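# Two robots move tote to work bench, block onto stand

## Task

Carry the tote from the staging bench over to the work bench and leave it resting completely on that bench, with nothing hanging past its edge. Take the wooden block out of the tote and set it entirely on the top plate of the stand. The stand's post is already locked at the correct height and must still be locked there at the end. One or both robots may be used. If any robot tips over or finishes leaning, the task fails.

## Robot and tools

ROBOTS. Two identical Hello Robot Stretch 4 units, r1 and r2. Each has an omni-wheel base, a lift on a mast, one arm that extends forward, a wrist (yaw, pitch, roll) and a five-finger hand. Each is about 1.6 m tall, and its base rim lies within 0.23 m of its base origin. Each robot reports in its own frames. Only images, lidar_m and wrist_depth_mm show where the two robots are relative to each other.

FRAMES. Base frame: origin on the floor under the base centre, x forward, y left, z up, in metres. hand_pose is given in this frame; the printed value may be slightly off. Odometry frame: the base frame at scene start. base_odometry only counts wheel turns, so slip shows up as travel. Heading is in rad, left positive, from -3.142 to 3.142. The hand point sits 0.045 m in front of the palm, with +z along the straight fingers, +y out of the palm and +x across the palm away from the thumb.

move. Arguments: r1, r2 (one object per robot), cameras, blocking. A robot that is left out gets no new command. Inside each robot's object you may give:
- base: exactly one command, or translate_m together with strafe_m. These are offsets from where the base last measured itself. translate_m is metres, forward positive, -2 to 2. strafe_m is metres sideways, left positive, -2 to 2. rotate_rad is radians, counter-clockwise positive, -3.2 to 3.2. Giving translate_m and strafe_m together drives a straight line to that point without turning.
- joints: absolute targets by name. lift_m 0 to 1.2 m. arm_m 0 to 0.55 m. wrist_yaw_rad -1.134 to 4.276 (0 forward, left positive, 3.14 folded back). wrist_pitch_rad -1.117 to 4.259 (0 level, 1.57 down). wrist_roll_rad -1.117 to 4.259 (0 palm up, 1.57 palm to the right, 3.14 palm down). The finger targets hand_little, hand_ring, hand_middle, hand_index, hand_thumb_bend and hand_thumb_turn each run -1 to 1, with +1 open or straight and -1 closed; for the thumb turn, -1 puts it opposite the fingers. hand_force_limit (-1 to 1) is a closing force from about 0 to 10 N, or 15 N for the thumb. hand_speed (-0.96 to 1) reaches full speed at +0.48. Both are settings, not motions. At scene start hand_force_limit is 0 and hand_speed is -0.8.
- speeds: a top speed for each of lift_m, arm_m and the wrist joints. pace: "slow", "default", "fast" or "max". contact_limits: 0 to 1 for arm_m, lift_m, translate_m, strafe_m and rotate_rad, set next to its own command; 0.5 if left out.
- end_of_arm: "enable_torque", given on its own, revives limp wrist motors.
A target outside a joint's range is clipped. Any other out-of-range value refuses the call, and an unknown key makes it invalid. blocking true (the default) returns once everything is at rest. blocking false returns in about 0.5 s while motion continues. A new move replaces only the targets it names. cameras takes a list of names from r1_head_camera, r1_head_left_camera, r1_head_right_camera, r1_wrist_camera, r2_head_camera, r2_head_left_camera, r2_head_right_camera, r2_wrist_camera, or "all". A move with no action returns the full state and all images. Each action lasts 15 s at most, and a move times out after 14 s.

wait(seconds 0 to 10, cameras) advances time and returns the state. It returns early if a running move comes to rest. stop(cameras) brakes every running motion. zoom_image(camera, region [x0,y0,x1,y1] in pixels, at most 504 per side) enlarges part of the newest image. show_instructions shows the reference page. finished_scene ends the scene for good.

RESULTS. The line "move:" names each robot given a motion, with done or its worst status. base_status and joint_status read moving, done, off_target, contact_stop, time_out, limit_stop_at_own_body, limit_stop_at_tilt or torque_fault. An uncommanded stop cancels the later calls in that reply. The "as last shown" list marks robots that were not commanded. on_its_own reports slack, held or off joints. lidar_m gives 12 distances, one per 30-degree sector, counter-clockwise from straight ahead (4th left, 7th behind, 10th right); "-" means nothing seen or closer than 0.25 m. wrist_depth_mm is a 7x7 grid in mm (100 to 2000). base_tilt is in degrees, forward and right positive. A lean over 6 degrees halts the lift, arm and wheels. If turned_by_wheels and turned_by_imu differ by more than about 0.1 rad over a move, the base slipped or hit something. hand_stopped_by lists little, ring, middle, index, thumb_bend, thumb_turn as moving, target, force, stalled or fault. The *_load_n values are fingertip forces in N, positive when pushed open; a lost grip reads near 0. motor_effort is in percent, with the peak in brackets; servo_current is in mA.

GRIPPING. A finger motor starts only when its target changes. It stops at the target or when its load reaches hand_force_limit, then locks. For a gentle grip, close at hand_speed -0.94 or lower. To squeeze harder, raise the limit and send a target further closed. With the thumb turned in front, the hand wraps objects about 0.035 to 0.065 m thick.

AVOID. Pressing two robots together fails the task, and so does a gripper closing on the other robot's fingers. A base already touching the other robot presses hard after even a few mm. When carrying together, the two robots' travel can differ by up to 3 cm per metre and tip one over. With more than 1 kg in hand and arm_m above 0.2, turning, driving or braking can tip the robot. Use contact_limits of at least 0.3 on lift_m for 2 kg, and 0.15 for 1 kg. Watch the self-collision zones: hand over the base with a low lift, a wrist tilted up and rolled, or yaw plus pitch below about -1.1. Do not drop or slam things, hit fixed objects hard, or let a part fall far. Loose objects may get an occasional nudge. Thinking time passes in the scene too.

Each tool is called after "Call:" as name([rows], argument=value, ...), one row to a line, values as JSON.

Reference images:

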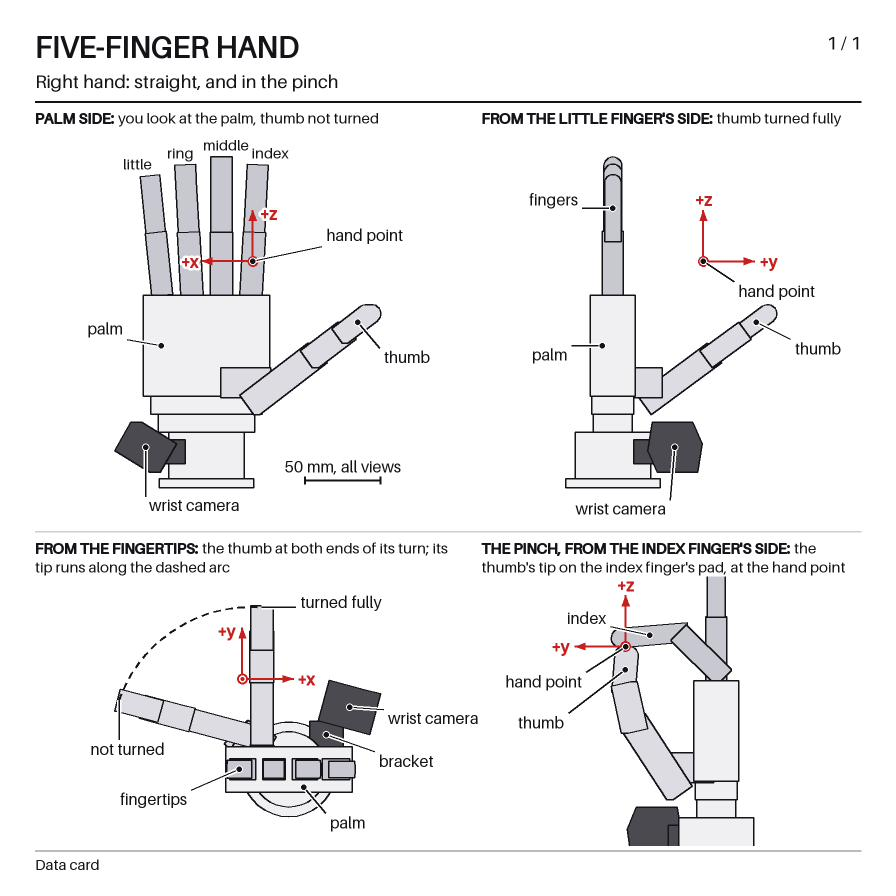

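## Session

Call:
move()

Scene clock: 0.00 s.
r1.base_odometry: x=+0.000 y=+0.000 heading=+0.000
r1.turned_by_wheels: +0.000
r1.turned_by_imu: +0.000
r1.base_tilt: forward=+0.0 right=-0.9
r1.lidar_m: 2.60 1.39 1.17 1.16 1.32 2.22 1.82 0.98 0.86 2.58 1.54 1.52
r1.base_status: not commanded
r1.joint_positions: lift_m=+0.167 arm_m=+0.000 wrist_yaw_rad=+3.215 wrist_pitch_rad=+0.003 wrist_roll_rad=+0.000 hand_little=+1.000 hand_ring=+1.000 hand_middle=+1.000 hand_index=+1.000 hand_thumb_turn=+1.000 hand_thumb_bend=+1.000 hand_force_limit=+0.000 hand_speed=-0.800
r1.joint_status: not commanded
r1.measured_speeds: all 0
r1.hand_stopped_by: target,target,target,target,target,target
r1.little_load_n: 0.0
r1.ring_load_n: 0.5
r1.middle_load_n: 0.0
r1.index_load_n: 0.0
r1.thumb_bend_load_n: 0.0
r1.thumb_turn_load_n: 0.0
r1.motor_effort: lift_m=+22 arm_m=+4 wheel_0=-1 wheel_1=+1 wheel_2=-1
r1.servo_current: wrist_yaw_rad=33 wrist_pitch_rad=39 wrist_roll_rad=46
r1.hand_pose: x=-0.0588 y=+0.1017 z=+0.4050 quat_wxyz=(-0.517, -0.519, +0.482, +0.481) (m; r1's base frame)
r1.wrist_depth_mm: - 133 156 - - - - / - 126 147 - - - - / - 135 177 - - - - / 137 137 - - - - - / 229 - - - - - - / 224 1229 138 124 - - - / - - - - - - -
r2.base_odometry: x=+0.000 y=+0.000 heading=+0.000
r2.turned_by_wheels: +0.000
r2.turned_by_imu: +0.000
r2.base_tilt: forward=+0.4 right=+0.1
r2.lidar_m: 2.43 1.04 1.22 3.11 1.82 1.07 0.91 0.91 1.06 1.87 2.14 1.89
r2.base_status: not commanded
r2.joint_positions: lift_m=+0.273 arm_m=+0.000 wrist_yaw_rad=+3.220 wrist_pitch_rad=+0.005 wrist_roll_rad=+0.000 hand_little=+1.000 hand_ring=+1.000 hand_middle=+1.000 hand_index=+1.000 hand_thumb_turn=+1.000 hand_thumb_bend=+1.000 hand_force_limit=+0.000 hand_speed=-0.800
r2.joint_status: not commanded
r2.measured_speeds: all 0
r2.hand_stopped_by: target,target,target,target,target,target
r2.little_load_n: 0.0
r2.ring_load_n: 0.0
r2.middle_load_n: 0.0
r2.index_load_n: 0.0
r2.thumb_bend_load_n: 0.0
r2.thumb_turn_load_n: 0.0
r2.motor_effort: lift_m=+22 arm_m=+4 wheel_0=+0 wheel_1=+0 wheel_2=+0
r2.servo_current: wrist_yaw_rad=59 wrist_pitch_rad=39 wrist_roll_rad=46
r2.hand_pose: x=-0.0595 y=+0.1004 z=+0.5101 quat_wxyz=(-0.518, -0.520, +0.481, +0.479) (m; r2's base frame)
r2.wrist_depth_mm: - 139 138 - - - - / - 108 136 - - - - / - 110 137 232 - - - / - 126 154 - - - - / 195 142 - - - - - / 199 - 169 165 - - - / 204 - 109 108 - - -
pictures: r1_head_camera, r1_head_left_camera, r1_head_right_camera, r1_wrist_camera, r2_head_camera, r2_head_left_camera, r2_head_right_camera, r2_wrist_camera

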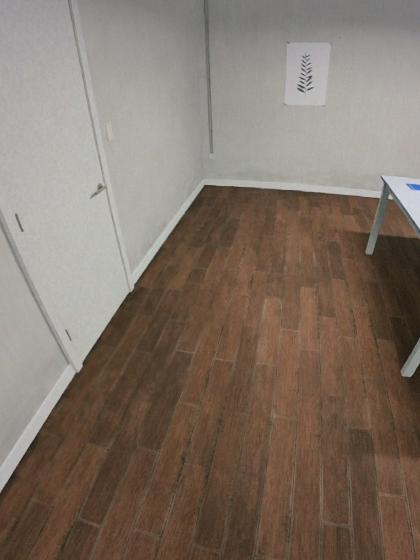

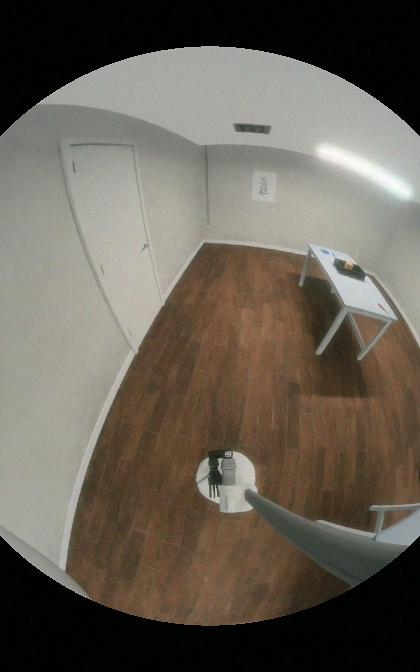

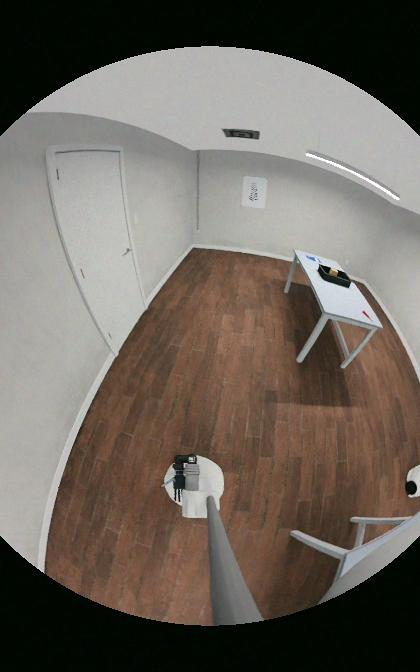

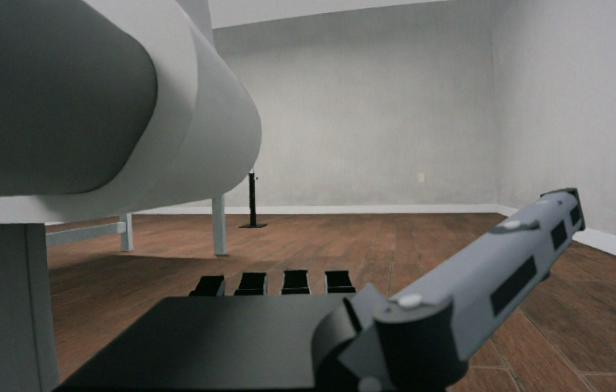

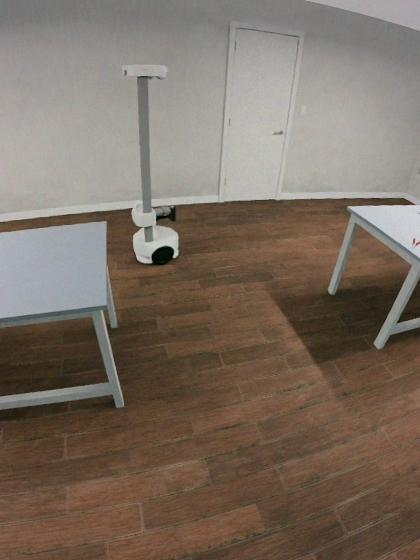

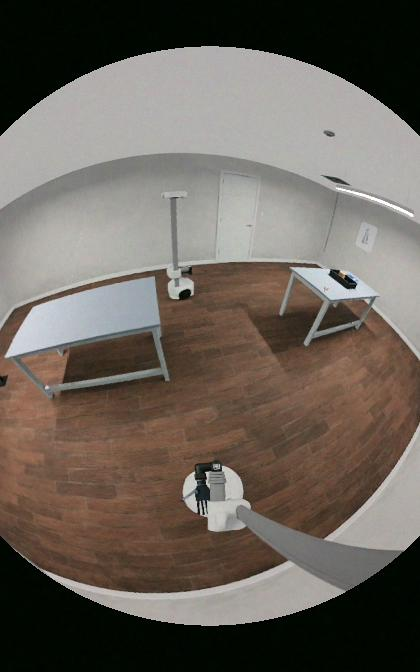

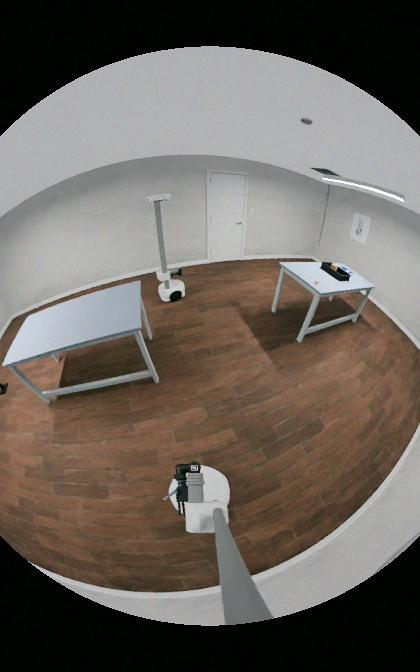

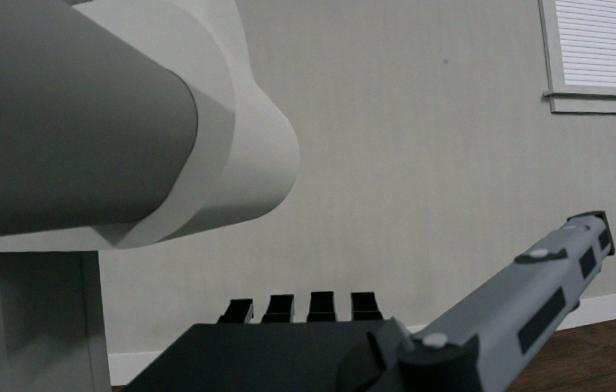

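Call:
zoom_image(camera="r2_head_left_camera", region=[270, 240, 400, 360])

Call:
zoom_image(camera="r1_head_right_camera", region=[270, 230, 400, 380])

Call:
zoom_image(camera="r1_wrist_camera", region=[0, 150, 350, 300])

Call:
zoom_image(camera="r2_head_right_camera", region=[0, 260, 200, 420])

Scaled by 3.877 from the camera's 420x672 image, which has a finer 600x960 frame.

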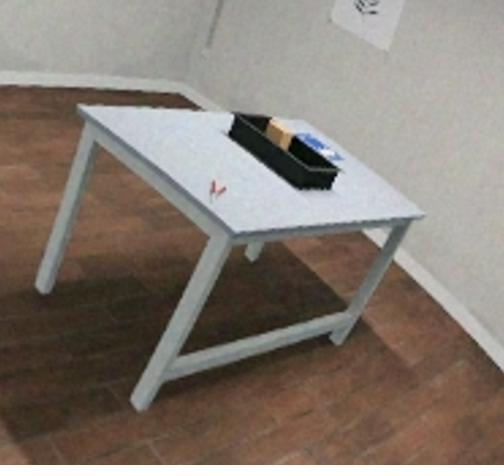

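Scaled by 3.360 from the camera's 420x672 image, which has a finer 600x960 frame.

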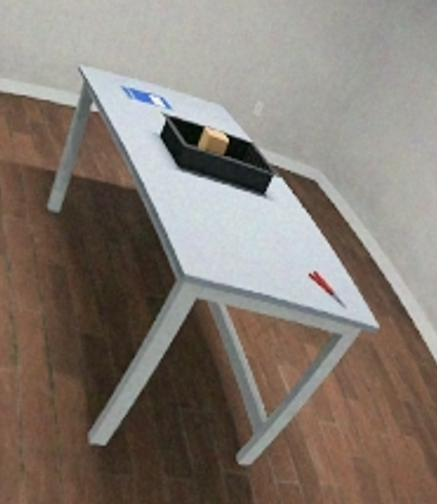

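Scaled by 1.440.

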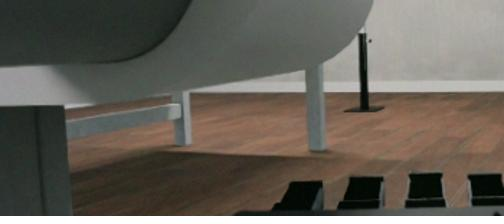

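Scaled by 2.520 from the camera's 420x672 image, which has a finer 600x960 frame.

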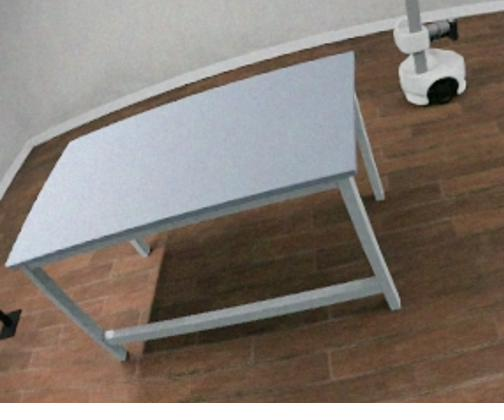

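Call:
move(r1={"base": {"translate_m": 1.9, "strafe_m": -0.55}}, r2={"base": {"rotate_rad": 1.2}}, cameras=["r1_head_camera", "r1_head_right_camera", "r2_head_camera", "r2_head_left_camera", "r2_head_right_camera"])

Scene clock: 46.70 s.
move: r1 done; r2 done
r1.base_odometry: x=+1.900 y=-0.550 heading=+0.000
r1.turned_by_wheels: +0.000
r1.turned_by_imu: +0.003
r1.base_tilt: forward=-0.1 right=-0.8
r1.lidar_m: 2.35 1.55 1.30 1.27 1.46 2.47 2.47 0.81 0.68 0.66 0.77 2.34
r1.base_status: done
r1.joint_positions: lift_m=+0.167 arm_m=+0.000 wrist_yaw_rad=+3.215 wrist_pitch_rad=+0.003 wrist_roll_rad=+0.000 hand_little=+1.000 hand_ring=+1.000 hand_middle=+1.000 hand_index=+1.000 hand_thumb_turn=+1.000 hand_thumb_bend=+1.000 hand_force_limit=+0.000 hand_speed=-0.800
r1.joint_status: not commanded
r1.measured_speeds: all 0
r1.hand_stopped_by: target,target,target,target,target,target
r1.little_load_n: 0.0
r1.ring_load_n: 0.5
r1.middle_load_n: 0.0
r1.index_load_n: 0.0
r1.thumb_bend_load_n: 0.0
r1.thumb_turn_load_n: 0.0
r1.motor_effort: lift_m=+22(22) arm_m=+4(4) wheel_0=+0(11) wheel_1=+3(9) wheel_2=+0(9)
r1.servo_current: wrist_yaw_rad=33(46) wrist_pitch_rad=39(46) wrist_roll_rad=59(65)
r1.hand_pose: x=-0.0588 y=+0.1017 z=+0.4050 quat_wxyz=(-0.517, -0.519, +0.482, +0.481) (m; r1's base frame)
r1.wrist_depth_mm: - 133 162 - - - - / - 128 150 - - - - / - 135 179 - - - - / - 137 - - - - - / 231 - - - - - - / 225 1205 138 125 - - - / 222 - - - - - -
r2.base_odometry: x=+0.000 y=+0.000 heading=+1.200
r2.turned_by_wheels: +1.200
r2.turned_by_imu: +1.213
r2.base_tilt: forward=+0.3 right=+0.2
r2.lidar_m: 1.34 4.08 1.46 1.00 0.90 0.93 1.18 2.58 1.94 2.03 1.05 1.05
r2.base_status: done
r2.joint_positions: lift_m=+0.273 arm_m=+0.000 wrist_yaw_rad=+3.220 wrist_pitch_rad=+0.005 wrist_roll_rad=+0.000 hand_little=+1.000 hand_ring=+1.000 hand_middle=+1.000 hand_index=+1.000 hand_thumb_turn=+1.000 hand_thumb_bend=+1.000 hand_force_limit=+0.000 hand_speed=-0.800
r2.joint_status: not commanded
r2.measured_speeds: all 0
r2.hand_stopped_by: target,target,target,target,target,target
r2.little_load_n: 0.0
r2.ring_load_n: 0.0
r2.middle_load_n: 0.0
r2.index_load_n: 0.0
r2.thumb_bend_load_n: 0.0
r2.thumb_turn_load_n: 0.0
r2.motor_effort: lift_m=+22(22) arm_m=+4(4) wheel_0=-1(9) wheel_1=-1(7) wheel_2=-1(8)
r2.servo_current: wrist_yaw_rad=26(78) wrist_pitch_rad=52(72) wrist_roll_rad=33(59)
r2.hand_pose: x=-0.0595 y=+0.1004 z=+0.5101 quat_wxyz=(-0.518, -0.520, +0.481, +0.479) (m; r2's base frame)
r2.wrist_depth_mm: - 139 138 - - - - / - 109 136 - - - - / - 109 137 233 - - - / - 127 154 274 - - - / 195 - - - - - - / 199 1661 1808 186 - - - / 205 1138 109 108 - - -
pictures: r1_head_camera, r1_head_right_camera, r2_head_camera, r2_head_left_camera, r2_head_right_camera

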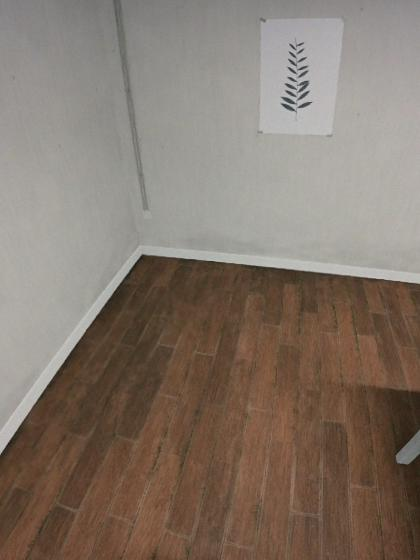

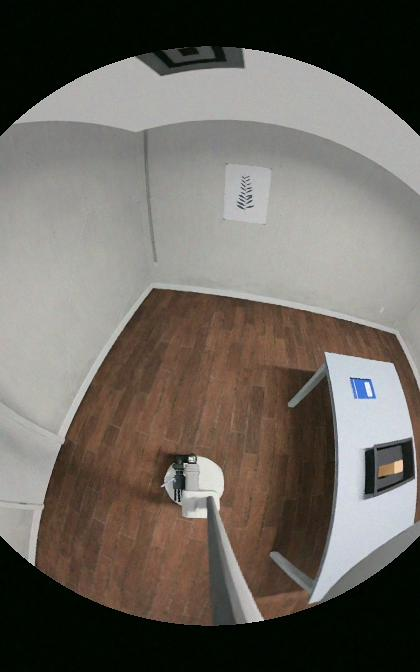

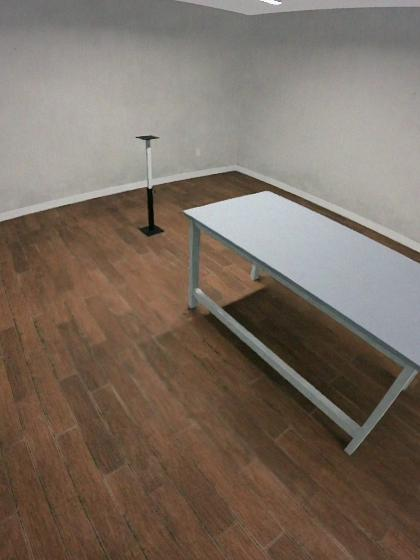

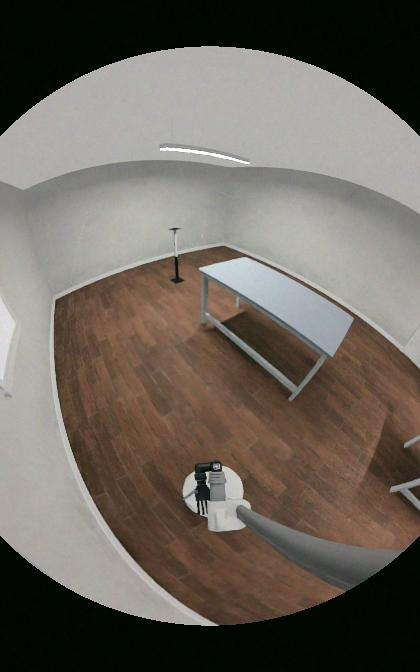

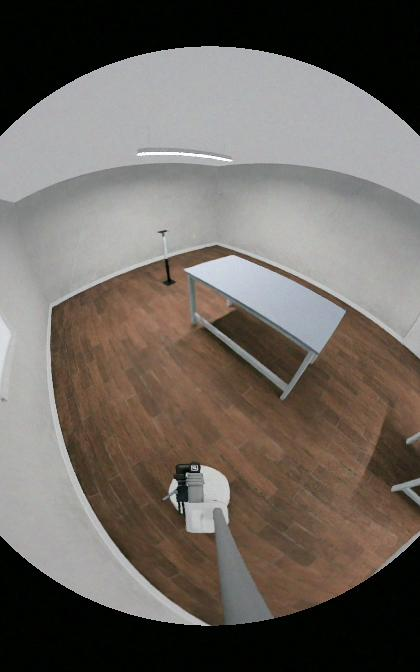

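Call:
move(r1={"base": {"rotate_rad": -1.8}, "joints": {"lift_m": 0.9}}, cameras=["r1_head_camera", "r1_head_right_camera", "r1_head_left_camera"])

Call:
zoom_image(camera="r1_head_camera", region=[0, 100, 420, 500])

Scene clock: 53.60 s.
move: r1 done
r1.base_odometry: x=+1.900 y=-0.550 heading=-1.800
r1.turned_by_wheels: -1.800
r1.turned_by_imu: -1.811
r1.base_tilt: forward=+0.0 right=-1.0
r1.lidar_m: 0.65 0.66 0.95 2.37 1.93 1.38 1.26 1.28 1.80 2.96 2.43 0.68
r1.base_status: done
r1.joint_positions: lift_m=+0.900 arm_m=+0.000 wrist_yaw_rad=+3.215 wrist_pitch_rad=+0.003 wrist_roll_rad=+0.000 hand_little=+1.000 hand_ring=+1.000 hand_middle=+1.000 hand_index=+1.000 hand_thumb_turn=+1.000 hand_thumb_bend=+1.000 hand_force_limit=+0.000 hand_speed=-0.800
r1.joint_status: all done
r1.measured_speeds: all 0
r1.hand_stopped_by: target,target,target,target,target,target
r1.little_load_n: 0.0
r1.ring_load_n: 0.0
r1.middle_load_n: 0.0
r1.index_load_n: 0.0
r1.thumb_bend_load_n: 0.0
r1.thumb_turn_load_n: 0.0
r1.motor_effort: lift_m=+24(28) arm_m=+4(4) wheel_0=+1(13) wheel_1=+1(15) wheel_2=-1(8)
r1.servo_current: wrist_yaw_rad=39(46) wrist_pitch_rad=39(46) wrist_roll_rad=59(59)
r1.hand_pose: x=-0.0588 y=+0.1017 z=+1.1374 quat_wxyz=(-0.517, -0.519, +0.482, +0.481) (m; r1's base frame)
r1.wrist_depth_mm: - 133 - - - - - / - 128 137 - - - - / - 135 180 - - - - / - 136 216 - - - - / 217 - - - - - - / 224 - 138 124 - - - / - - - - - - -
r2: as last shown
r2.turned_by_wheels: +0.000
r2.turned_by_imu: +0.001
r2.base_tilt: forward=+0.3 right=+0.1
r2.lidar_m: 1.34 4.09 1.45 0.98 0.91 0.94 1.20 2.58 1.93 2.02 1.05 1.06
r2.motor_effort: lift_m=+22(22) arm_m=+4(4) wheel_0=-1(2) wheel_1=-1(1) wheel_2=-1(1)
r2.servo_current: wrist_yaw_rad=39(59) wrist_pitch_rad=59(72) wrist_roll_rad=33(52)
r2.wrist_depth_mm: - 140 138 - - - - / - 109 136 - - - - / - 109 137 233 - - - / - 127 154 274 - - - / 195 - - - - - - / 200 1661 1756 186 - - - / 205 1160 108 108 - - -
pictures: r1_head_camera, r1_head_left_camera, r1_head_right_camera

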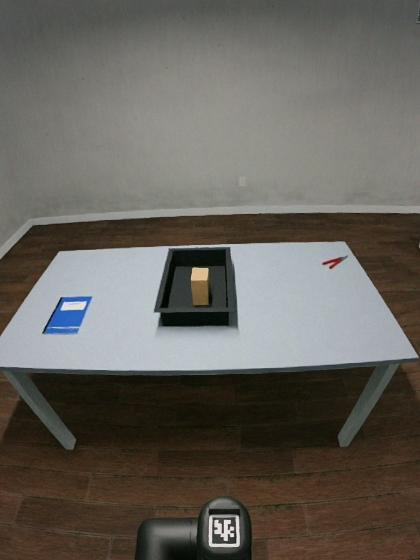

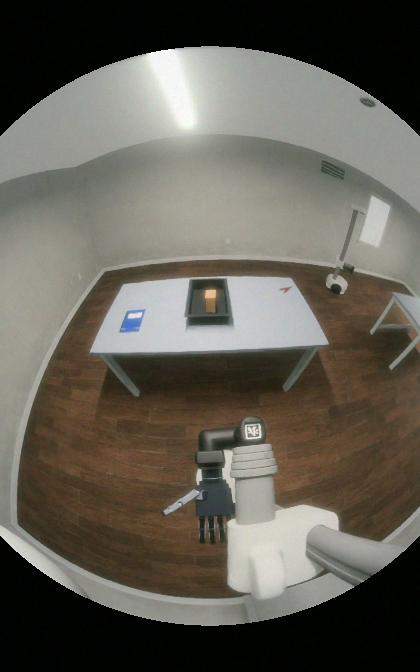

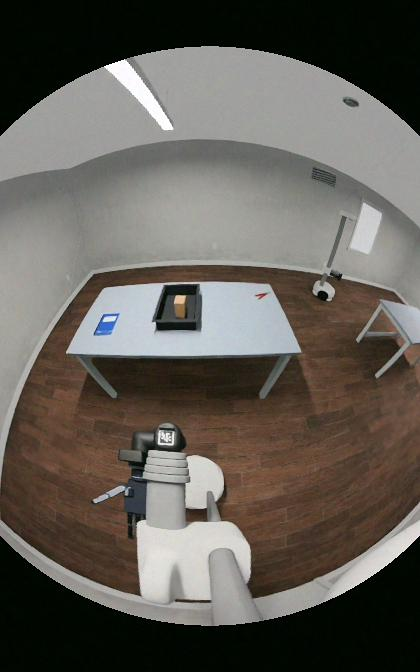

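Scaled by 1.200 from the camera's 420x560 image, which has a finer 1200x1600 frame.

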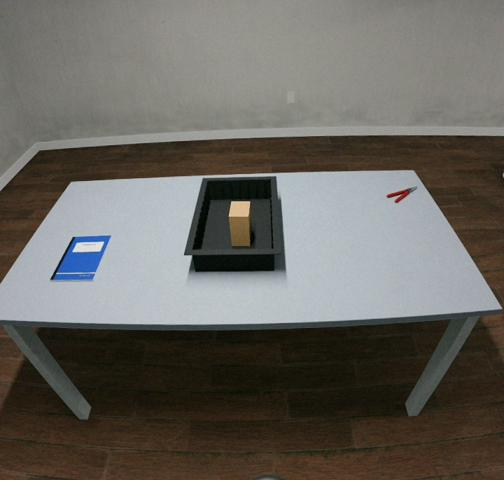

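Call:
zoom_image(camera="r1_head_camera", region=[130, 230, 260, 350])

Call:
zoom_image(camera="r2_head_camera", region=[110, 110, 200, 250])

Scaled by 3.877 from the camera's 420x560 image, which has a finer 1200x1600 frame.

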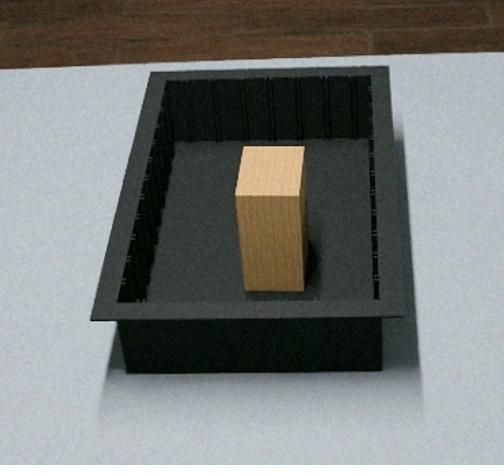

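This scene's latest camera images include none from r2_head_camera. They are from: r1_head_camera, r1_head_left_camera, r1_head_right_camera. r2_head_camera's image comes with the result of a call that names it in "cameras".

Call:
move(r1={"joints": {"lift_m": 1.1, "wrist_yaw_rad": 0.0, "wrist_pitch_rad": 1.0, "wrist_roll_rad": 1.57, "hand_thumb_turn": -1.0}}, r2={"base": {"rotate_rad": -0.93}}, cameras=["r1_head_camera", "r1_wrist_camera", "r2_head_camera"])

Call:
move(r1={"joints": {"wrist_pitch_rad": 1.57}}, r2={"base": {"strafe_m": -1.9, "translate_m": 0.2}}, cameras=["r1_head_camera", "r1_wrist_camera", "r2_head_camera", "r2_head_left_camera"])

Scene clock: 224.40 s.
move: r1 done; r2 done
r1.base_odometry: x=+1.900 y=-0.550 heading=-1.800
r1.turned_by_wheels: +0.000
r1.turned_by_imu: +0.001
r1.base_tilt: forward=+0.0 right=-0.9
r1.lidar_m: 0.65 0.70 0.93 2.38 1.91 1.37 1.26 1.27 1.83 2.95 2.44 0.70
r1.base_status: not commanded
r1.joint_positions: lift_m=+1.100 arm_m=+0.000 wrist_yaw_rad=+0.003 wrist_pitch_rad=+1.001 wrist_roll_rad=+1.568 hand_little=+1.000 hand_ring=+1.000 hand_middle=+1.000 hand_index=+1.000 hand_thumb_turn=-1.000 hand_thumb_bend=+1.000 hand_force_limit=+0.000 hand_speed=-0.800
r1.joint_status: all done
r1.measured_speeds: all 0
r1.hand_stopped_by: target,target,target,target,target,target
r1.little_load_n: 0.0
r1.ring_load_n: 0.0
r1.middle_load_n: 0.0
r1.index_load_n: 0.0
r1.thumb_bend_load_n: 0.0
r1.thumb_turn_load_n: 0.0
r1.motor_effort: lift_m=+24(28) arm_m=+4(4) wheel_0=+1(1) wheel_1=+1(2) wheel_2=-1(1)
r1.servo_current: wrist_yaw_rad=39(117) wrist_pitch_rad=26(59) wrist_roll_rad=52(117)
r1.hand_pose: x=+0.2651 y=-0.1474 z=+1.0750 quat_wxyz=(+0.000, +0.960, +0.003, +0.281) (m; r1's base frame)
r1.wrist_depth_mm: - - 1618 1430 1229 1098 1008 / - - 1576 1336 1205 1118 991 / - - 1618 1499 - 1118 1008 / - - 1618 1464 - 1118 842 / - - 1618 1537 - 1138 842 / 732 668 138 125 - 1098 891 / 798 - - - - - 1025
r2.base_odometry: x=+0.000 y=+0.000 heading=+0.270
r2.turned_by_wheels: -0.930
r2.turned_by_imu: -0.938
r2.base_tilt: forward=+0.3 right=+0.1
r2.lidar_m: 1.05 1.10 1.53 3.60 1.30 0.96 0.91 0.96 1.31 3.65 1.89 2.30
r2.base_status: done
r2.joint_positions: lift_m=+0.273 arm_m=+0.000 wrist_yaw_rad=+3.220 wrist_pitch_rad=+0.005 wrist_roll_rad=+0.000 hand_little=+1.000 hand_ring=+1.000 hand_middle=+1.000 hand_index=+1.000 hand_thumb_turn=+1.000 hand_thumb_bend=+1.000 hand_force_limit=+0.000 hand_speed=-0.800
r2.joint_status: not commanded
r2.measured_speeds: all 0
r2.hand_stopped_by: target,target,target,target,target,target
r2.little_load_n: 0.0
r2.ring_load_n: 0.0
r2.middle_load_n: 0.0
r2.index_load_n: 0.0
r2.thumb_bend_load_n: 0.0
r2.thumb_turn_load_n: 0.0
r2.motor_effort: lift_m=+22(22) arm_m=+4(4) wheel_0=+0(8) wheel_1=-1(8) wheel_2=-1(7)
r2.servo_current: wrist_yaw_rad=59(78) wrist_pitch_rad=39(65) wrist_roll_rad=46(52)
r2.hand_pose: x=-0.0595 y=+0.1004 z=+0.5101 quat_wxyz=(-0.518, -0.520, +0.481, +0.479) (m; r2's base frame)
r2.wrist_depth_mm: - 140 138 - - - - / - 109 137 - - - - / - 109 137 235 - - - / - 127 154 - - - - / 195 142 - - - - - / 200 - 168 164 - - - / 204 - 109 108 - - -
pictures: r1_head_camera, r1_wrist_camera, r2_head_camera
camera_calibration:
r1_wrist_camera: T_world_to_cam=[[-0.861331, 0.00556403, -0.508014, 0.788662], [-0.00626224, 0.999748, 0.0215673, 0.114761], [0.508006, 0.0217579, -0.861079, 0.959672], [0, 0, 0, 1]] pos_world=[0.192499, -0.14, 1.22453]

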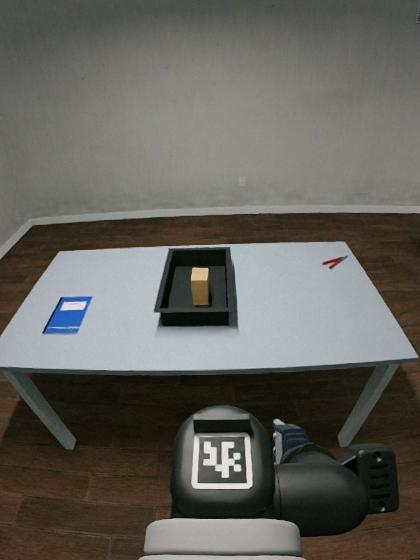

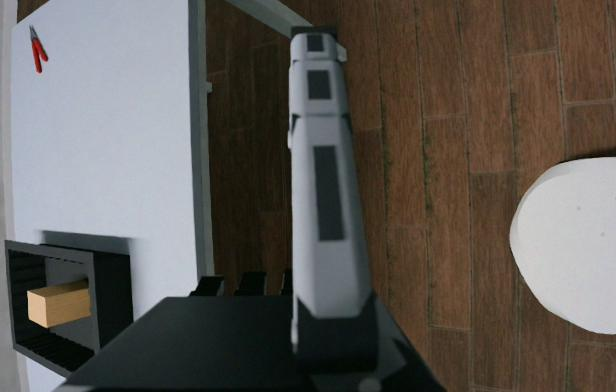

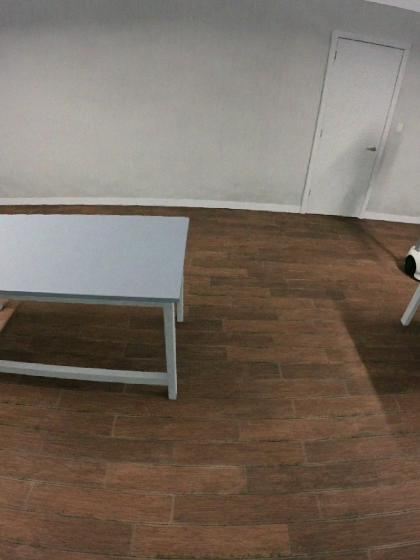

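Scene clock: 232.17 s.
move: r1 done; r2 done
r1.base_odometry: x=+1.900 y=-0.550 heading=-1.800
r1.turned_by_wheels: +0.000
r1.turned_by_imu: +0.001
r1.base_tilt: forward=+0.0 right=-0.8
r1.lidar_m: 0.65 0.69 0.94 2.37 1.93 1.39 1.26 1.30 1.82 2.95 2.41 0.72
r1.base_status: not commanded
r1.joint_positions: lift_m=+1.100 arm_m=+0.000 wrist_yaw_rad=+0.003 wrist_pitch_rad=+1.568 wrist_roll_rad=+1.568 hand_little=+1.000 hand_ring=+1.000 hand_middle=+1.000 hand_index=+1.000 hand_thumb_turn=-1.000 hand_thumb_bend=+1.000 hand_force_limit=+0.000 hand_speed=-0.800
r1.joint_status: all done
r1.measured_speeds: all 0
r1.hand_stopped_by: target,target,target,target,target,target
r1.little_load_n: 0.0
r1.ring_load_n: 0.0
r1.middle_load_n: 0.0
r1.index_load_n: 0.0
r1.thumb_bend_load_n: -0.5
r1.thumb_turn_load_n: 0.0
r1.motor_effort: lift_m=+24(24) arm_m=+4(4) wheel_0=+1(1) wheel_1=+1(2) wheel_2=-1(1)
r1.servo_current: wrist_yaw_rad=33(52) wrist_pitch_rad=39(65) wrist_roll_rad=52(65)
r1.hand_pose: x=+0.1412 y=-0.1478 z=+1.0565 quat_wxyz=(+0.000, +1.000, +0.003, +0.001) (m; r1's base frame)
r1.wrist_depth_mm: 1205 1182 1205 1205 1229 1229 1255 / 1182 1205 1229 1229 1229 1255 1255 / 1229 1205 1205 1229 - 1229 1281 / 1182 1205 1229 - - 1255 1281 / 1205 1205 1229 - - 1255 1255 / 1205 1205 138 125 - 1281 1281 / 1205 - - - - - 1281
r2.base_odometry: x=+0.699 y=-1.778 heading=+0.270
r2.turned_by_wheels: +0.000
r2.turned_by_imu: +0.006
r2.base_tilt: forward=+0.4 right=+0.1
r2.lidar_m: 0.83 0.87 2.13 3.39 1.61 1.18 1.13 1.17 1.60 2.74 1.18 0.87
r2.base_status: done
r2.joint_positions: lift_m=+0.273 arm_m=+0.000 wrist_yaw_rad=+3.220 wrist_pitch_rad=+0.005 wrist_roll_rad=+0.000 hand_little=+1.000 hand_ring=+1.000 hand_middle=+1.000 hand_index=+1.000 hand_thumb_turn=+1.000 hand_thumb_bend=+1.000 hand_force_limit=+0.000 hand_speed=-0.800
r2.joint_status: not commanded
r2.measured_speeds: all 0
r2.hand_stopped_by: target,target,target,target,target,target
r2.little_load_n: 0.0
r2.ring_load_n: 0.0
r2.middle_load_n: 0.0
r2.index_load_n: 0.0
r2.thumb_bend_load_n: 0.0
r2.thumb_turn_load_n: 0.0
r2.motor_effort: lift_m=+22(22) arm_m=+4(4) wheel_0=+0(12) wheel_1=+0(8) wheel_2=-2(6)
r2.servo_current: wrist_yaw_rad=39(78) wrist_pitch_rad=39(72) wrist_roll_rad=39(52)
r2.hand_pose: x=-0.0595 y=+0.1004 z=+0.5101 quat_wxyz=(-0.518, -0.520, +0.481, +0.479) (m; r2's base frame)
r2.wrist_depth_mm: - 140 138 - - - - / - 108 137 - - - - / - 109 137 232 - - - / - 127 154 273 - - - / 195 142 - - - - - / 200 - 169 164 - - - / 205 1160 108 108 - - -
pictures: r1_head_camera, r1_wrist_camera, r2_head_camera, r2_head_left_camera
camera_calibration:
r1_wrist_camera: T_world_to_cam=[[-0.999378, 0.00547639, 0.034842, 0.118472], [0.0061708, 0.999784, 0.0198541, 0.114824], [-0.0347257, 0.0200567, -0.999196, 1.22887], [0, 0, 0, 1]] pos_world=[0.160364, -0.140095, 1.22147]

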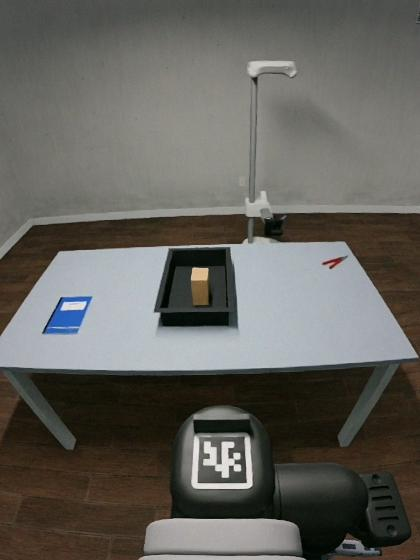

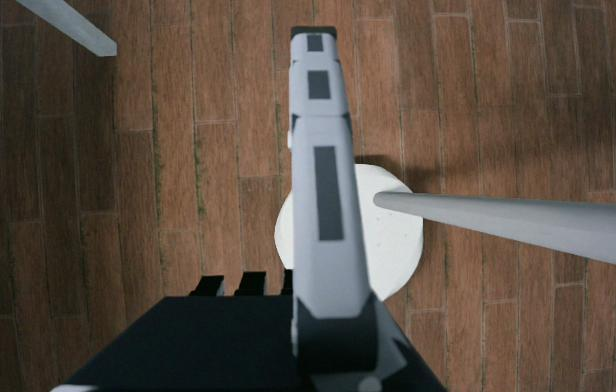

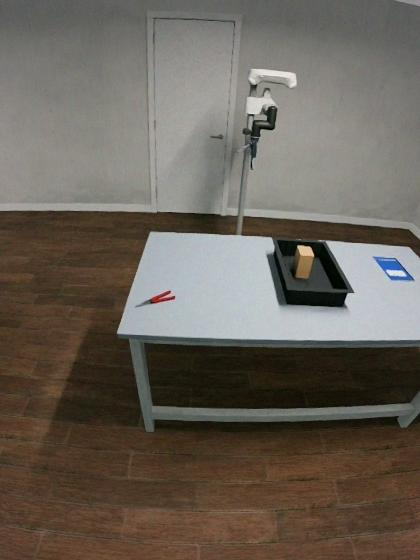

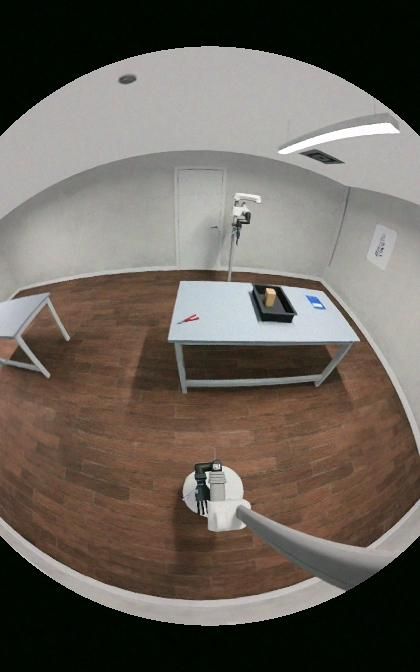

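Call:
move(r1={"base": {"translate_m": 0.36, "strafe_m": 0.216}, "pace": "slow"})

Call:
move(r1={"joints": {"arm_m": 0.5}}, cameras=["r1_head_camera", "r1_wrist_camera"])

Scene clock: 241.97 s.
move: r1 done
r1.base_odometry: x=+2.029 y=-0.949 heading=-1.800
r1.turned_by_wheels: +0.000
r1.turned_by_imu: +0.002
r1.base_tilt: forward=+0.1 right=-1.0
r1.lidar_m: 0.31 0.31 0.46 2.15 2.24 1.76 1.64 1.68 2.33 2.57 0.46 0.34
r1.base_status: done
r1.joint_positions: lift_m=+1.100 arm_m=+0.000 wrist_yaw_rad=+0.003 wrist_pitch_rad=+1.568 wrist_roll_rad=+1.568 hand_little=+1.000 hand_ring=+1.000 hand_middle=+1.000 hand_index=+1.000 hand_thumb_turn=-1.000 hand_thumb_bend=+1.000 hand_force_limit=+0.000 hand_speed=-0.800
r1.joint_status: not commanded
r1.measured_speeds: all 0
r1.hand_stopped_by: target,target,target,target,target,target
r1.little_load_n: 0.0
r1.ring_load_n: 0.0
r1.middle_load_n: 0.0
r1.index_load_n: 0.0
r1.thumb_bend_load_n: 0.0
r1.thumb_turn_load_n: 0.0
r1.motor_effort: lift_m=+24(24) arm_m=+3(4) wheel_0=-2(8) wheel_1=+3(11) wheel_2=-1(6)
r1.servo_current: wrist_yaw_rad=39(46) wrist_pitch_rad=33(46) wrist_roll_rad=52(65)
r1.hand_pose: x=+0.1412 y=-0.1478 z=+1.0565 quat_wxyz=(+0.000, +1.000, +0.003, +0.001) (m; r1's base frame)
r1.wrist_depth_mm: - - 1205 1205 1229 1229 1255 / - - 1229 1229 1255 1255 1255 / - - 1205 1229 - 1229 1255 / - - 1229 1205 - 1229 1255 / - - 1205 - - 1255 1281 / - - 138 124 - 1255 1281 / - - - - - - 1281
r2: as last shown
r2.turned_by_imu: +0.001
r2.base_tilt: forward=+0.3 right=+0.1
r2.lidar_m: 0.82 0.88 2.14 3.40 1.61 1.17 1.12 1.17 1.62 2.73 1.20 0.88
r2.motor_effort: lift_m=+22(22) arm_m=+4(5) wheel_0=+0(1) wheel_1=+0(1) wheel_2=-1(2)
r2.servo_current: wrist_yaw_rad=52(72) wrist_pitch_rad=39(72) wrist_roll_rad=46(52)
r2.wrist_depth_mm: - 140 138 - - - - / - 108 136 - - - - / - 109 137 232 - - - / - 126 154 274 - - - / 195 142 - - - - - / 199 - 169 165 - - - / 204 1138 108 108 - - -
pictures: none

Scene clock: 244.50 s.
move: r1 done
r1.base_odometry: x=+2.029 y=-0.949 heading=-1.800
r1.turned_by_wheels: +0.000
r1.turned_by_imu: +0.000
r1.base_tilt: forward=+0.1 right=-0.9
r1.lidar_m: 0.29 0.31 0.46 2.13 2.26 1.77 1.66 1.67 2.32 2.57 0.45 0.33
r1.base_status: not commanded
r1.joint_positions: lift_m=+1.100 arm_m=+0.500 wrist_yaw_rad=+0.003 wrist_pitch_rad=+1.569 wrist_roll_rad=+1.568 hand_little=+1.000 hand_ring=+1.000 hand_middle=+1.000 hand_index=+1.000 hand_thumb_turn=-1.000 hand_thumb_bend=+1.000 hand_force_limit=+0.000 hand_speed=-0.800
r1.joint_status: all done
r1.measured_speeds: all 0
r1.hand_stopped_by: target,target,target,target,target,target
r1.little_load_n: 0.0
r1.ring_load_n: 0.0
r1.middle_load_n: 0.0
r1.index_load_n: 0.0
r1.thumb_bend_load_n: 0.0
r1.thumb_turn_load_n: 0.0
r1.motor_effort: lift_m=+24(24) arm_m=+8(10) wheel_0=-3(3) wheel_1=+3(4) wheel_2=-1(1)
r1.servo_current: wrist_yaw_rad=39(46) wrist_pitch_rad=33(39) wrist_roll_rad=46(59)
r1.hand_pose: x=+0.6408 y=-0.1478 z=+1.0565 quat_wxyz=(+0.000, +1.000, +0.003, +0.001) (m; r1's base frame)
r1.wrist_depth_mm: - - - - - - - / - - - 103 - - 1281 / 355 - - - - 370 1281 / 357 - 329 330 - 373 946 / 357 - - - - - - / 359 138 138 124 - - 1281 / - - - - - - -
r2: as last shown
r2.turned_by_imu: +0.000
r2.lidar_m: 0.83 0.89 2.13 3.41 1.58 1.15 1.12 1.18 1.62 2.73 1.20 0.87
r2.motor_effort: lift_m=+22(22) arm_m=+4(4) wheel_0=+0(1) wheel_1=+0(1) wheel_2=-1(2)
r2.servo_current: wrist_yaw_rad=46(72) wrist_pitch_rad=59(65) wrist_roll_rad=46(52)
r2.wrist_depth_mm: - 140 138 - - - - / - 108 137 - - - - / - 109 137 232 - - - / - 126 154 274 - - - / 195 142 - - - - - / 200 - 168 165 - - - / 205 1138 109 108 - - -
pictures: r1_head_camera, r1_wrist_camera
camera_calibration:
r1_wrist_camera: T_world_to_cam=[[-0.999367, 0.00556912, 0.035144, 0.6174], [0.00626947, 0.999783, 0.0198493, 0.111681], [-0.0350258, 0.0200571, -0.999185, 1.2464], [0, 0, 0, 1]] pos_world=[0.659965, -0.140095, 1.22147]

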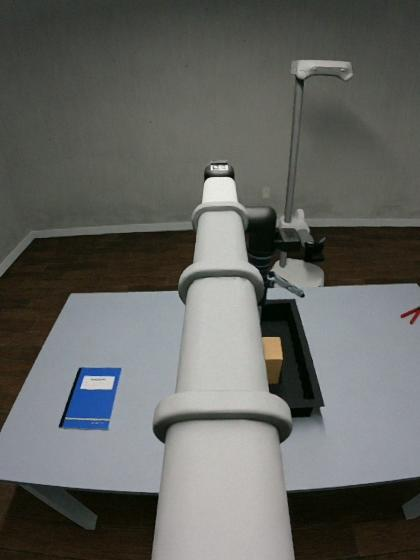

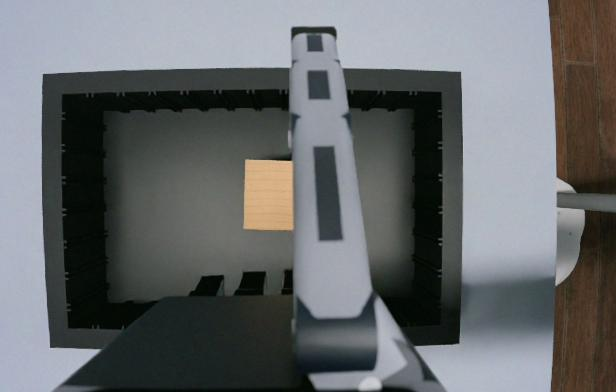

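Call:
move(r1={"base": {"strafe_m": 0.007}, "joints": {"arm_m": 0.52, "lift_m": 0.97}, "pace": "slow"}, cameras=["r1_wrist_camera", "r1_head_camera"])

Scene clock: 271.23 s.
move: r1 done
r1.base_odometry: x=+2.035 y=-0.951 heading=-1.800
r1.turned_by_wheels: +0.000
r1.turned_by_imu: +0.001
r1.base_tilt: forward=+0.0 right=-0.9
r1.lidar_m: 0.30 0.34 0.43 2.13 2.23 1.76 1.66 1.66 2.35 2.55 0.44 0.31
r1.base_status: done
r1.joint_positions: lift_m=+0.970 arm_m=+0.520 wrist_yaw_rad=+0.003 wrist_pitch_rad=+1.569 wrist_roll_rad=+1.568 hand_little=+1.000 hand_ring=+1.000 hand_middle=+1.000 hand_index=+1.000 hand_thumb_turn=-1.000 hand_thumb_bend=+1.000 hand_force_limit=+0.000 hand_speed=-0.800
r1.joint_status: all done
r1.measured_speeds: all 0
r1.hand_stopped_by: target,target,target,target,target,target
r1.little_load_n: 0.5
r1.ring_load_n: 0.0
r1.middle_load_n: 0.0
r1.index_load_n: 0.0
r1.thumb_bend_load_n: 0.0
r1.thumb_turn_load_n: 0.0
r1.motor_effort: lift_m=+18(24) arm_m=+8(10) wheel_0=-3(8) wheel_1=+2(10) wheel_2=+0(1)
r1.servo_current: wrist_yaw_rad=39(46) wrist_pitch_rad=46(46) wrist_roll_rad=52(59)
r1.hand_pose: x=+0.6608 y=-0.1478 z=+0.9270 quat_wxyz=(+0.000, +1.000, +0.003, +0.001) (m; r1's base frame)
r1.wrist_depth_mm: 227 241 231 232 251 238 240 / - 304 - 104 - 296 241 / - - - - - - 241 / - - - 201 - - 243 / - - - - - - 244 / - - 138 124 - - 245 / - - - - - - 246
r2: as last shown
r2.turned_by_imu: +0.001
r2.base_tilt: forward=+0.3 right=+0.2
r2.lidar_m: 0.83 0.86 2.13 3.39 1.60 1.17 1.12 1.17 1.62 2.73 1.19 0.87
r2.motor_effort: lift_m=+22(22) arm_m=+4(4) wheel_0=+0(1) wheel_1=+0(1) wheel_2=-2(2)
r2.servo_current: wrist_yaw_rad=52(72) wrist_pitch_rad=33(59) wrist_roll_rad=39(52)
r2.wrist_depth_mm: - 140 138 - - - - / - 108 136 - - - - / - 109 137 232 - - - / - 126 154 274 - - - / 195 142 - - - - - / 200 - 168 165 - - - / 204 1138 108 108 - - -
pictures: r1_head_camera, r1_wrist_camera
camera_calibration:
r1_wrist_camera: T_world_to_cam=[[-0.999367, 0.00556912, 0.035144, 0.641938], [0.00626947, 0.999783, 0.0198493, 0.114127], [-0.0350258, 0.0200571, -0.999185, 1.11771], [0, 0, 0, 1]] pos_world=[0.679965, -0.140095, 1.09197]

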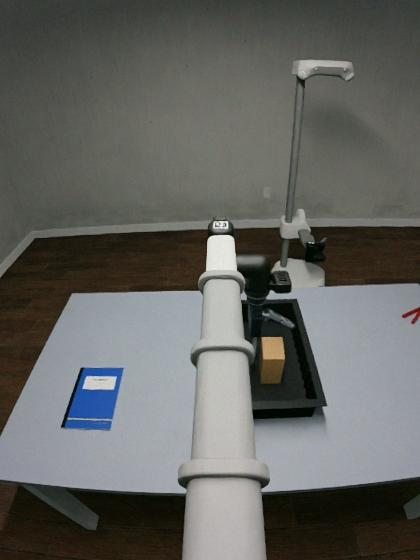

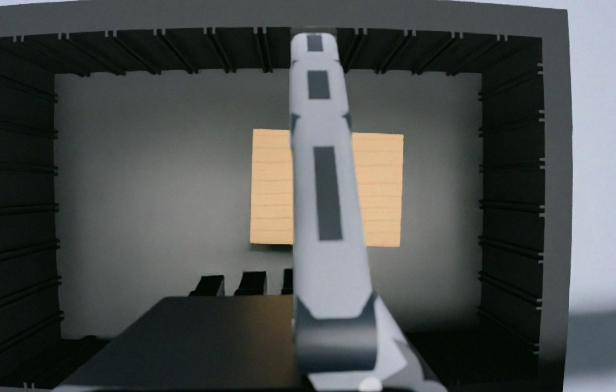

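Call:
move(r1={"joints": {"arm_m": 0.515, "lift_m": 0.888}, "pace": "slow", "contact_limits": {"lift_m": 0.2}}, cameras=["r1_wrist_camera", "r1_head_camera"])

Scene clock: 292.10 s.
move: r1 done
r1.base_odometry: x=+2.035 y=-0.951 heading=-1.800
r1.turned_by_wheels: +0.000
r1.turned_by_imu: +0.001
r1.base_tilt: forward=+0.1 right=-0.9
r1.lidar_m: 0.29 0.32 0.44 2.14 2.24 1.77 1.65 1.65 2.33 2.57 0.45 0.32
r1.base_status: not commanded
r1.joint_positions: lift_m=+0.888 arm_m=+0.515 wrist_yaw_rad=+0.003 wrist_pitch_rad=+1.569 wrist_roll_rad=+1.568 hand_little=+1.000 hand_ring=+1.000 hand_middle=+1.000 hand_index=+1.000 hand_thumb_turn=-1.000 hand_thumb_bend=+1.000 hand_force_limit=+0.000 hand_speed=-0.800
r1.joint_status: all done
r1.measured_speeds: all 0
r1.hand_stopped_by: target,target,target,target,target,target
r1.little_load_n: 0.0
r1.ring_load_n: 0.0
r1.middle_load_n: 0.0
r1.index_load_n: 0.0
r1.thumb_bend_load_n: 0.5
r1.thumb_turn_load_n: -0.5
r1.motor_effort: lift_m=+15(19) arm_m=-9(10) wheel_0=-3(4) wheel_1=+2(2) wheel_2=+0(0)
r1.servo_current: wrist_yaw_rad=39(46) wrist_pitch_rad=39(46) wrist_roll_rad=52(59)
r1.contact_limits: lift_m 0.2
r1.hand_pose: x=+0.6565 y=-0.1478 z=+0.8452 quat_wxyz=(+0.000, +1.000, +0.003, +0.001) (m; r1's base frame)
r1.wrist_depth_mm: - - - - 232 229 - / - - - - - - - / - - 120 - 122 - - / - - 120 121 123 - - / - - 121 121 123 - - / - - 138 124 - - - / - - - - - - -
r2: as last shown
r2.base_tilt: forward=+0.2 right=+0.2
r2.lidar_m: 0.83 0.89 2.13 3.39 1.62 1.18 1.13 1.15 1.59 2.73 1.20 0.87
r2.servo_current: wrist_yaw_rad=46(65) wrist_pitch_rad=52(72) wrist_roll_rad=46(46)
r2.wrist_depth_mm: - 140 138 - - - - / - 108 136 - - - - / - 109 137 232 - - - / - 126 154 273 - - - / 195 143 - - - - - / 200 - 169 165 - - - / 205 1138 109 108 - - -
pictures: r1_head_camera, r1_wrist_camera
camera_calibration:
r1_wrist_camera: T_world_to_cam=[[-0.999367, 0.00556912, 0.035144, 0.640512], [0.00626947, 0.999783, 0.0198493, 0.115775], [-0.0350258, 0.0200571, -0.999185, 1.03593], [0, 0, 0, 1]] pos_world=[0.675665, -0.140095, 1.01027]

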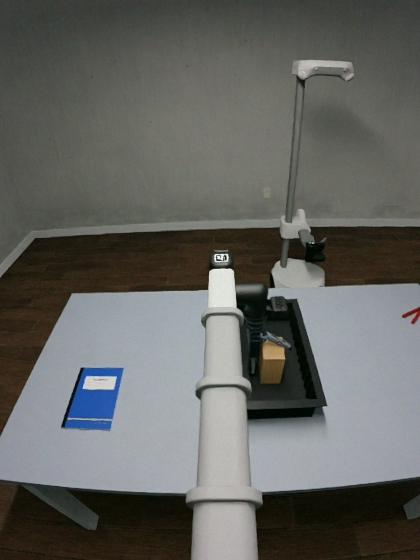

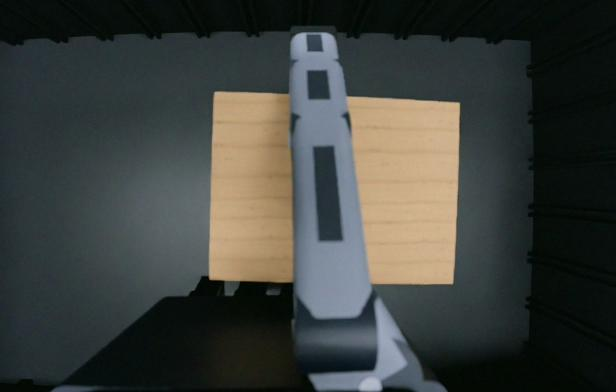

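Call:
move(r1={"joints": {"hand_thumb_bend": -0.5, "hand_force_limit": -0.3, "hand_speed": -0.92}}, cameras=["r1_wrist_camera"])

Scene clock: 303.27 s.
move: r1 off_target
r1.base_odometry: x=+2.035 y=-0.951 heading=-1.800
r1.turned_by_wheels: +0.000
r1.turned_by_imu: +0.001
r1.base_tilt: forward=+0.0 right=-0.9
r1.lidar_m: 0.31 0.32 0.45 2.14 2.23 1.77 1.67 1.66 2.33 2.58 0.45 0.31
r1.base_status: not commanded
r1.joint_positions: lift_m=+0.888 arm_m=+0.515 wrist_yaw_rad=+0.003 wrist_pitch_rad=+1.569 wrist_roll_rad=+1.568 hand_little=+1.000 hand_ring=+1.000 hand_middle=+1.000 hand_index=+1.000 hand_thumb_turn=-1.000 hand_thumb_bend=+0.973 hand_force_limit=-0.300 hand_speed=-0.920
r1.joint_status: hand_thumb_bend off_target (ended at +0.973, target -0.500); the others done
r1.measured_speeds: all 0
r1.hand_stopped_by: target,target,target,target,force,target
r1.little_load_n: 0.0
r1.ring_load_n: 0.0
r1.middle_load_n: 0.0
r1.index_load_n: 0.0
r1.thumb_bend_load_n: 5.0
r1.thumb_turn_load_n: -1.0
r1.motor_effort: lift_m=+16(16) arm_m=-9(9) wheel_0=-3(4) wheel_1=+2(2) wheel_2=+0(0)
r1.servo_current: wrist_yaw_rad=39(46) wrist_pitch_rad=39(46) wrist_roll_rad=52(59)
r1.contact_limits: lift_m 0.2
r1.hand_pose: x=+0.6565 y=-0.1478 z=+0.8452 quat_wxyz=(+0.000, +1.000, +0.003, +0.001) (m; r1's base frame)
r1.wrist_depth_mm: - - - - 232 228 - / - - - 105 - - - / - - 120 - 123 - - / - - 121 121 123 - - / - - 121 121 124 - - / - - 138 124 - - - / - - - - - - -
r2: as last shown
r2.base_tilt: forward=+0.4 right=+0.2
r2.lidar_m: 0.83 0.88 2.14 3.42 1.62 1.17 1.12 1.17 1.63 2.73 1.20 0.86
r2.servo_current: wrist_yaw_rad=26(78) wrist_pitch_rad=46(78) wrist_roll_rad=26(59)
r2.wrist_depth_mm: - 140 138 - - - - / - 108 137 - - - - / - 109 137 231 - - - / - 127 154 272 - - - / 195 142 - - - - - / 200 - 168 164 - - - / 204 1138 109 108 - - -
pictures: r1_wrist_camera
camera_calibration:
r1_wrist_camera: T_world_to_cam=[[-0.999367, 0.00556912, 0.035144, 0.640512], [0.00626947, 0.999783, 0.0198493, 0.115775], [-0.0350258, 0.0200571, -0.999185, 1.03593], [0, 0, 0, 1]] pos_world=[0.675665, -0.140095, 1.01027]

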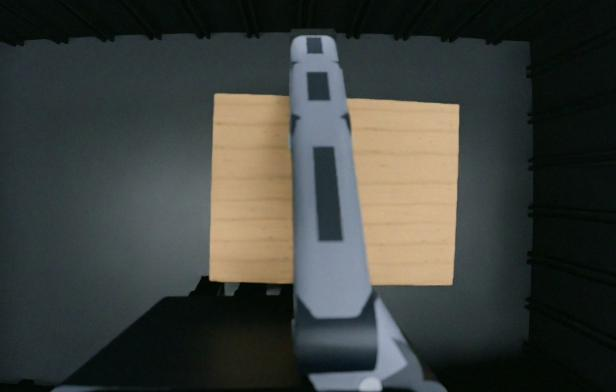

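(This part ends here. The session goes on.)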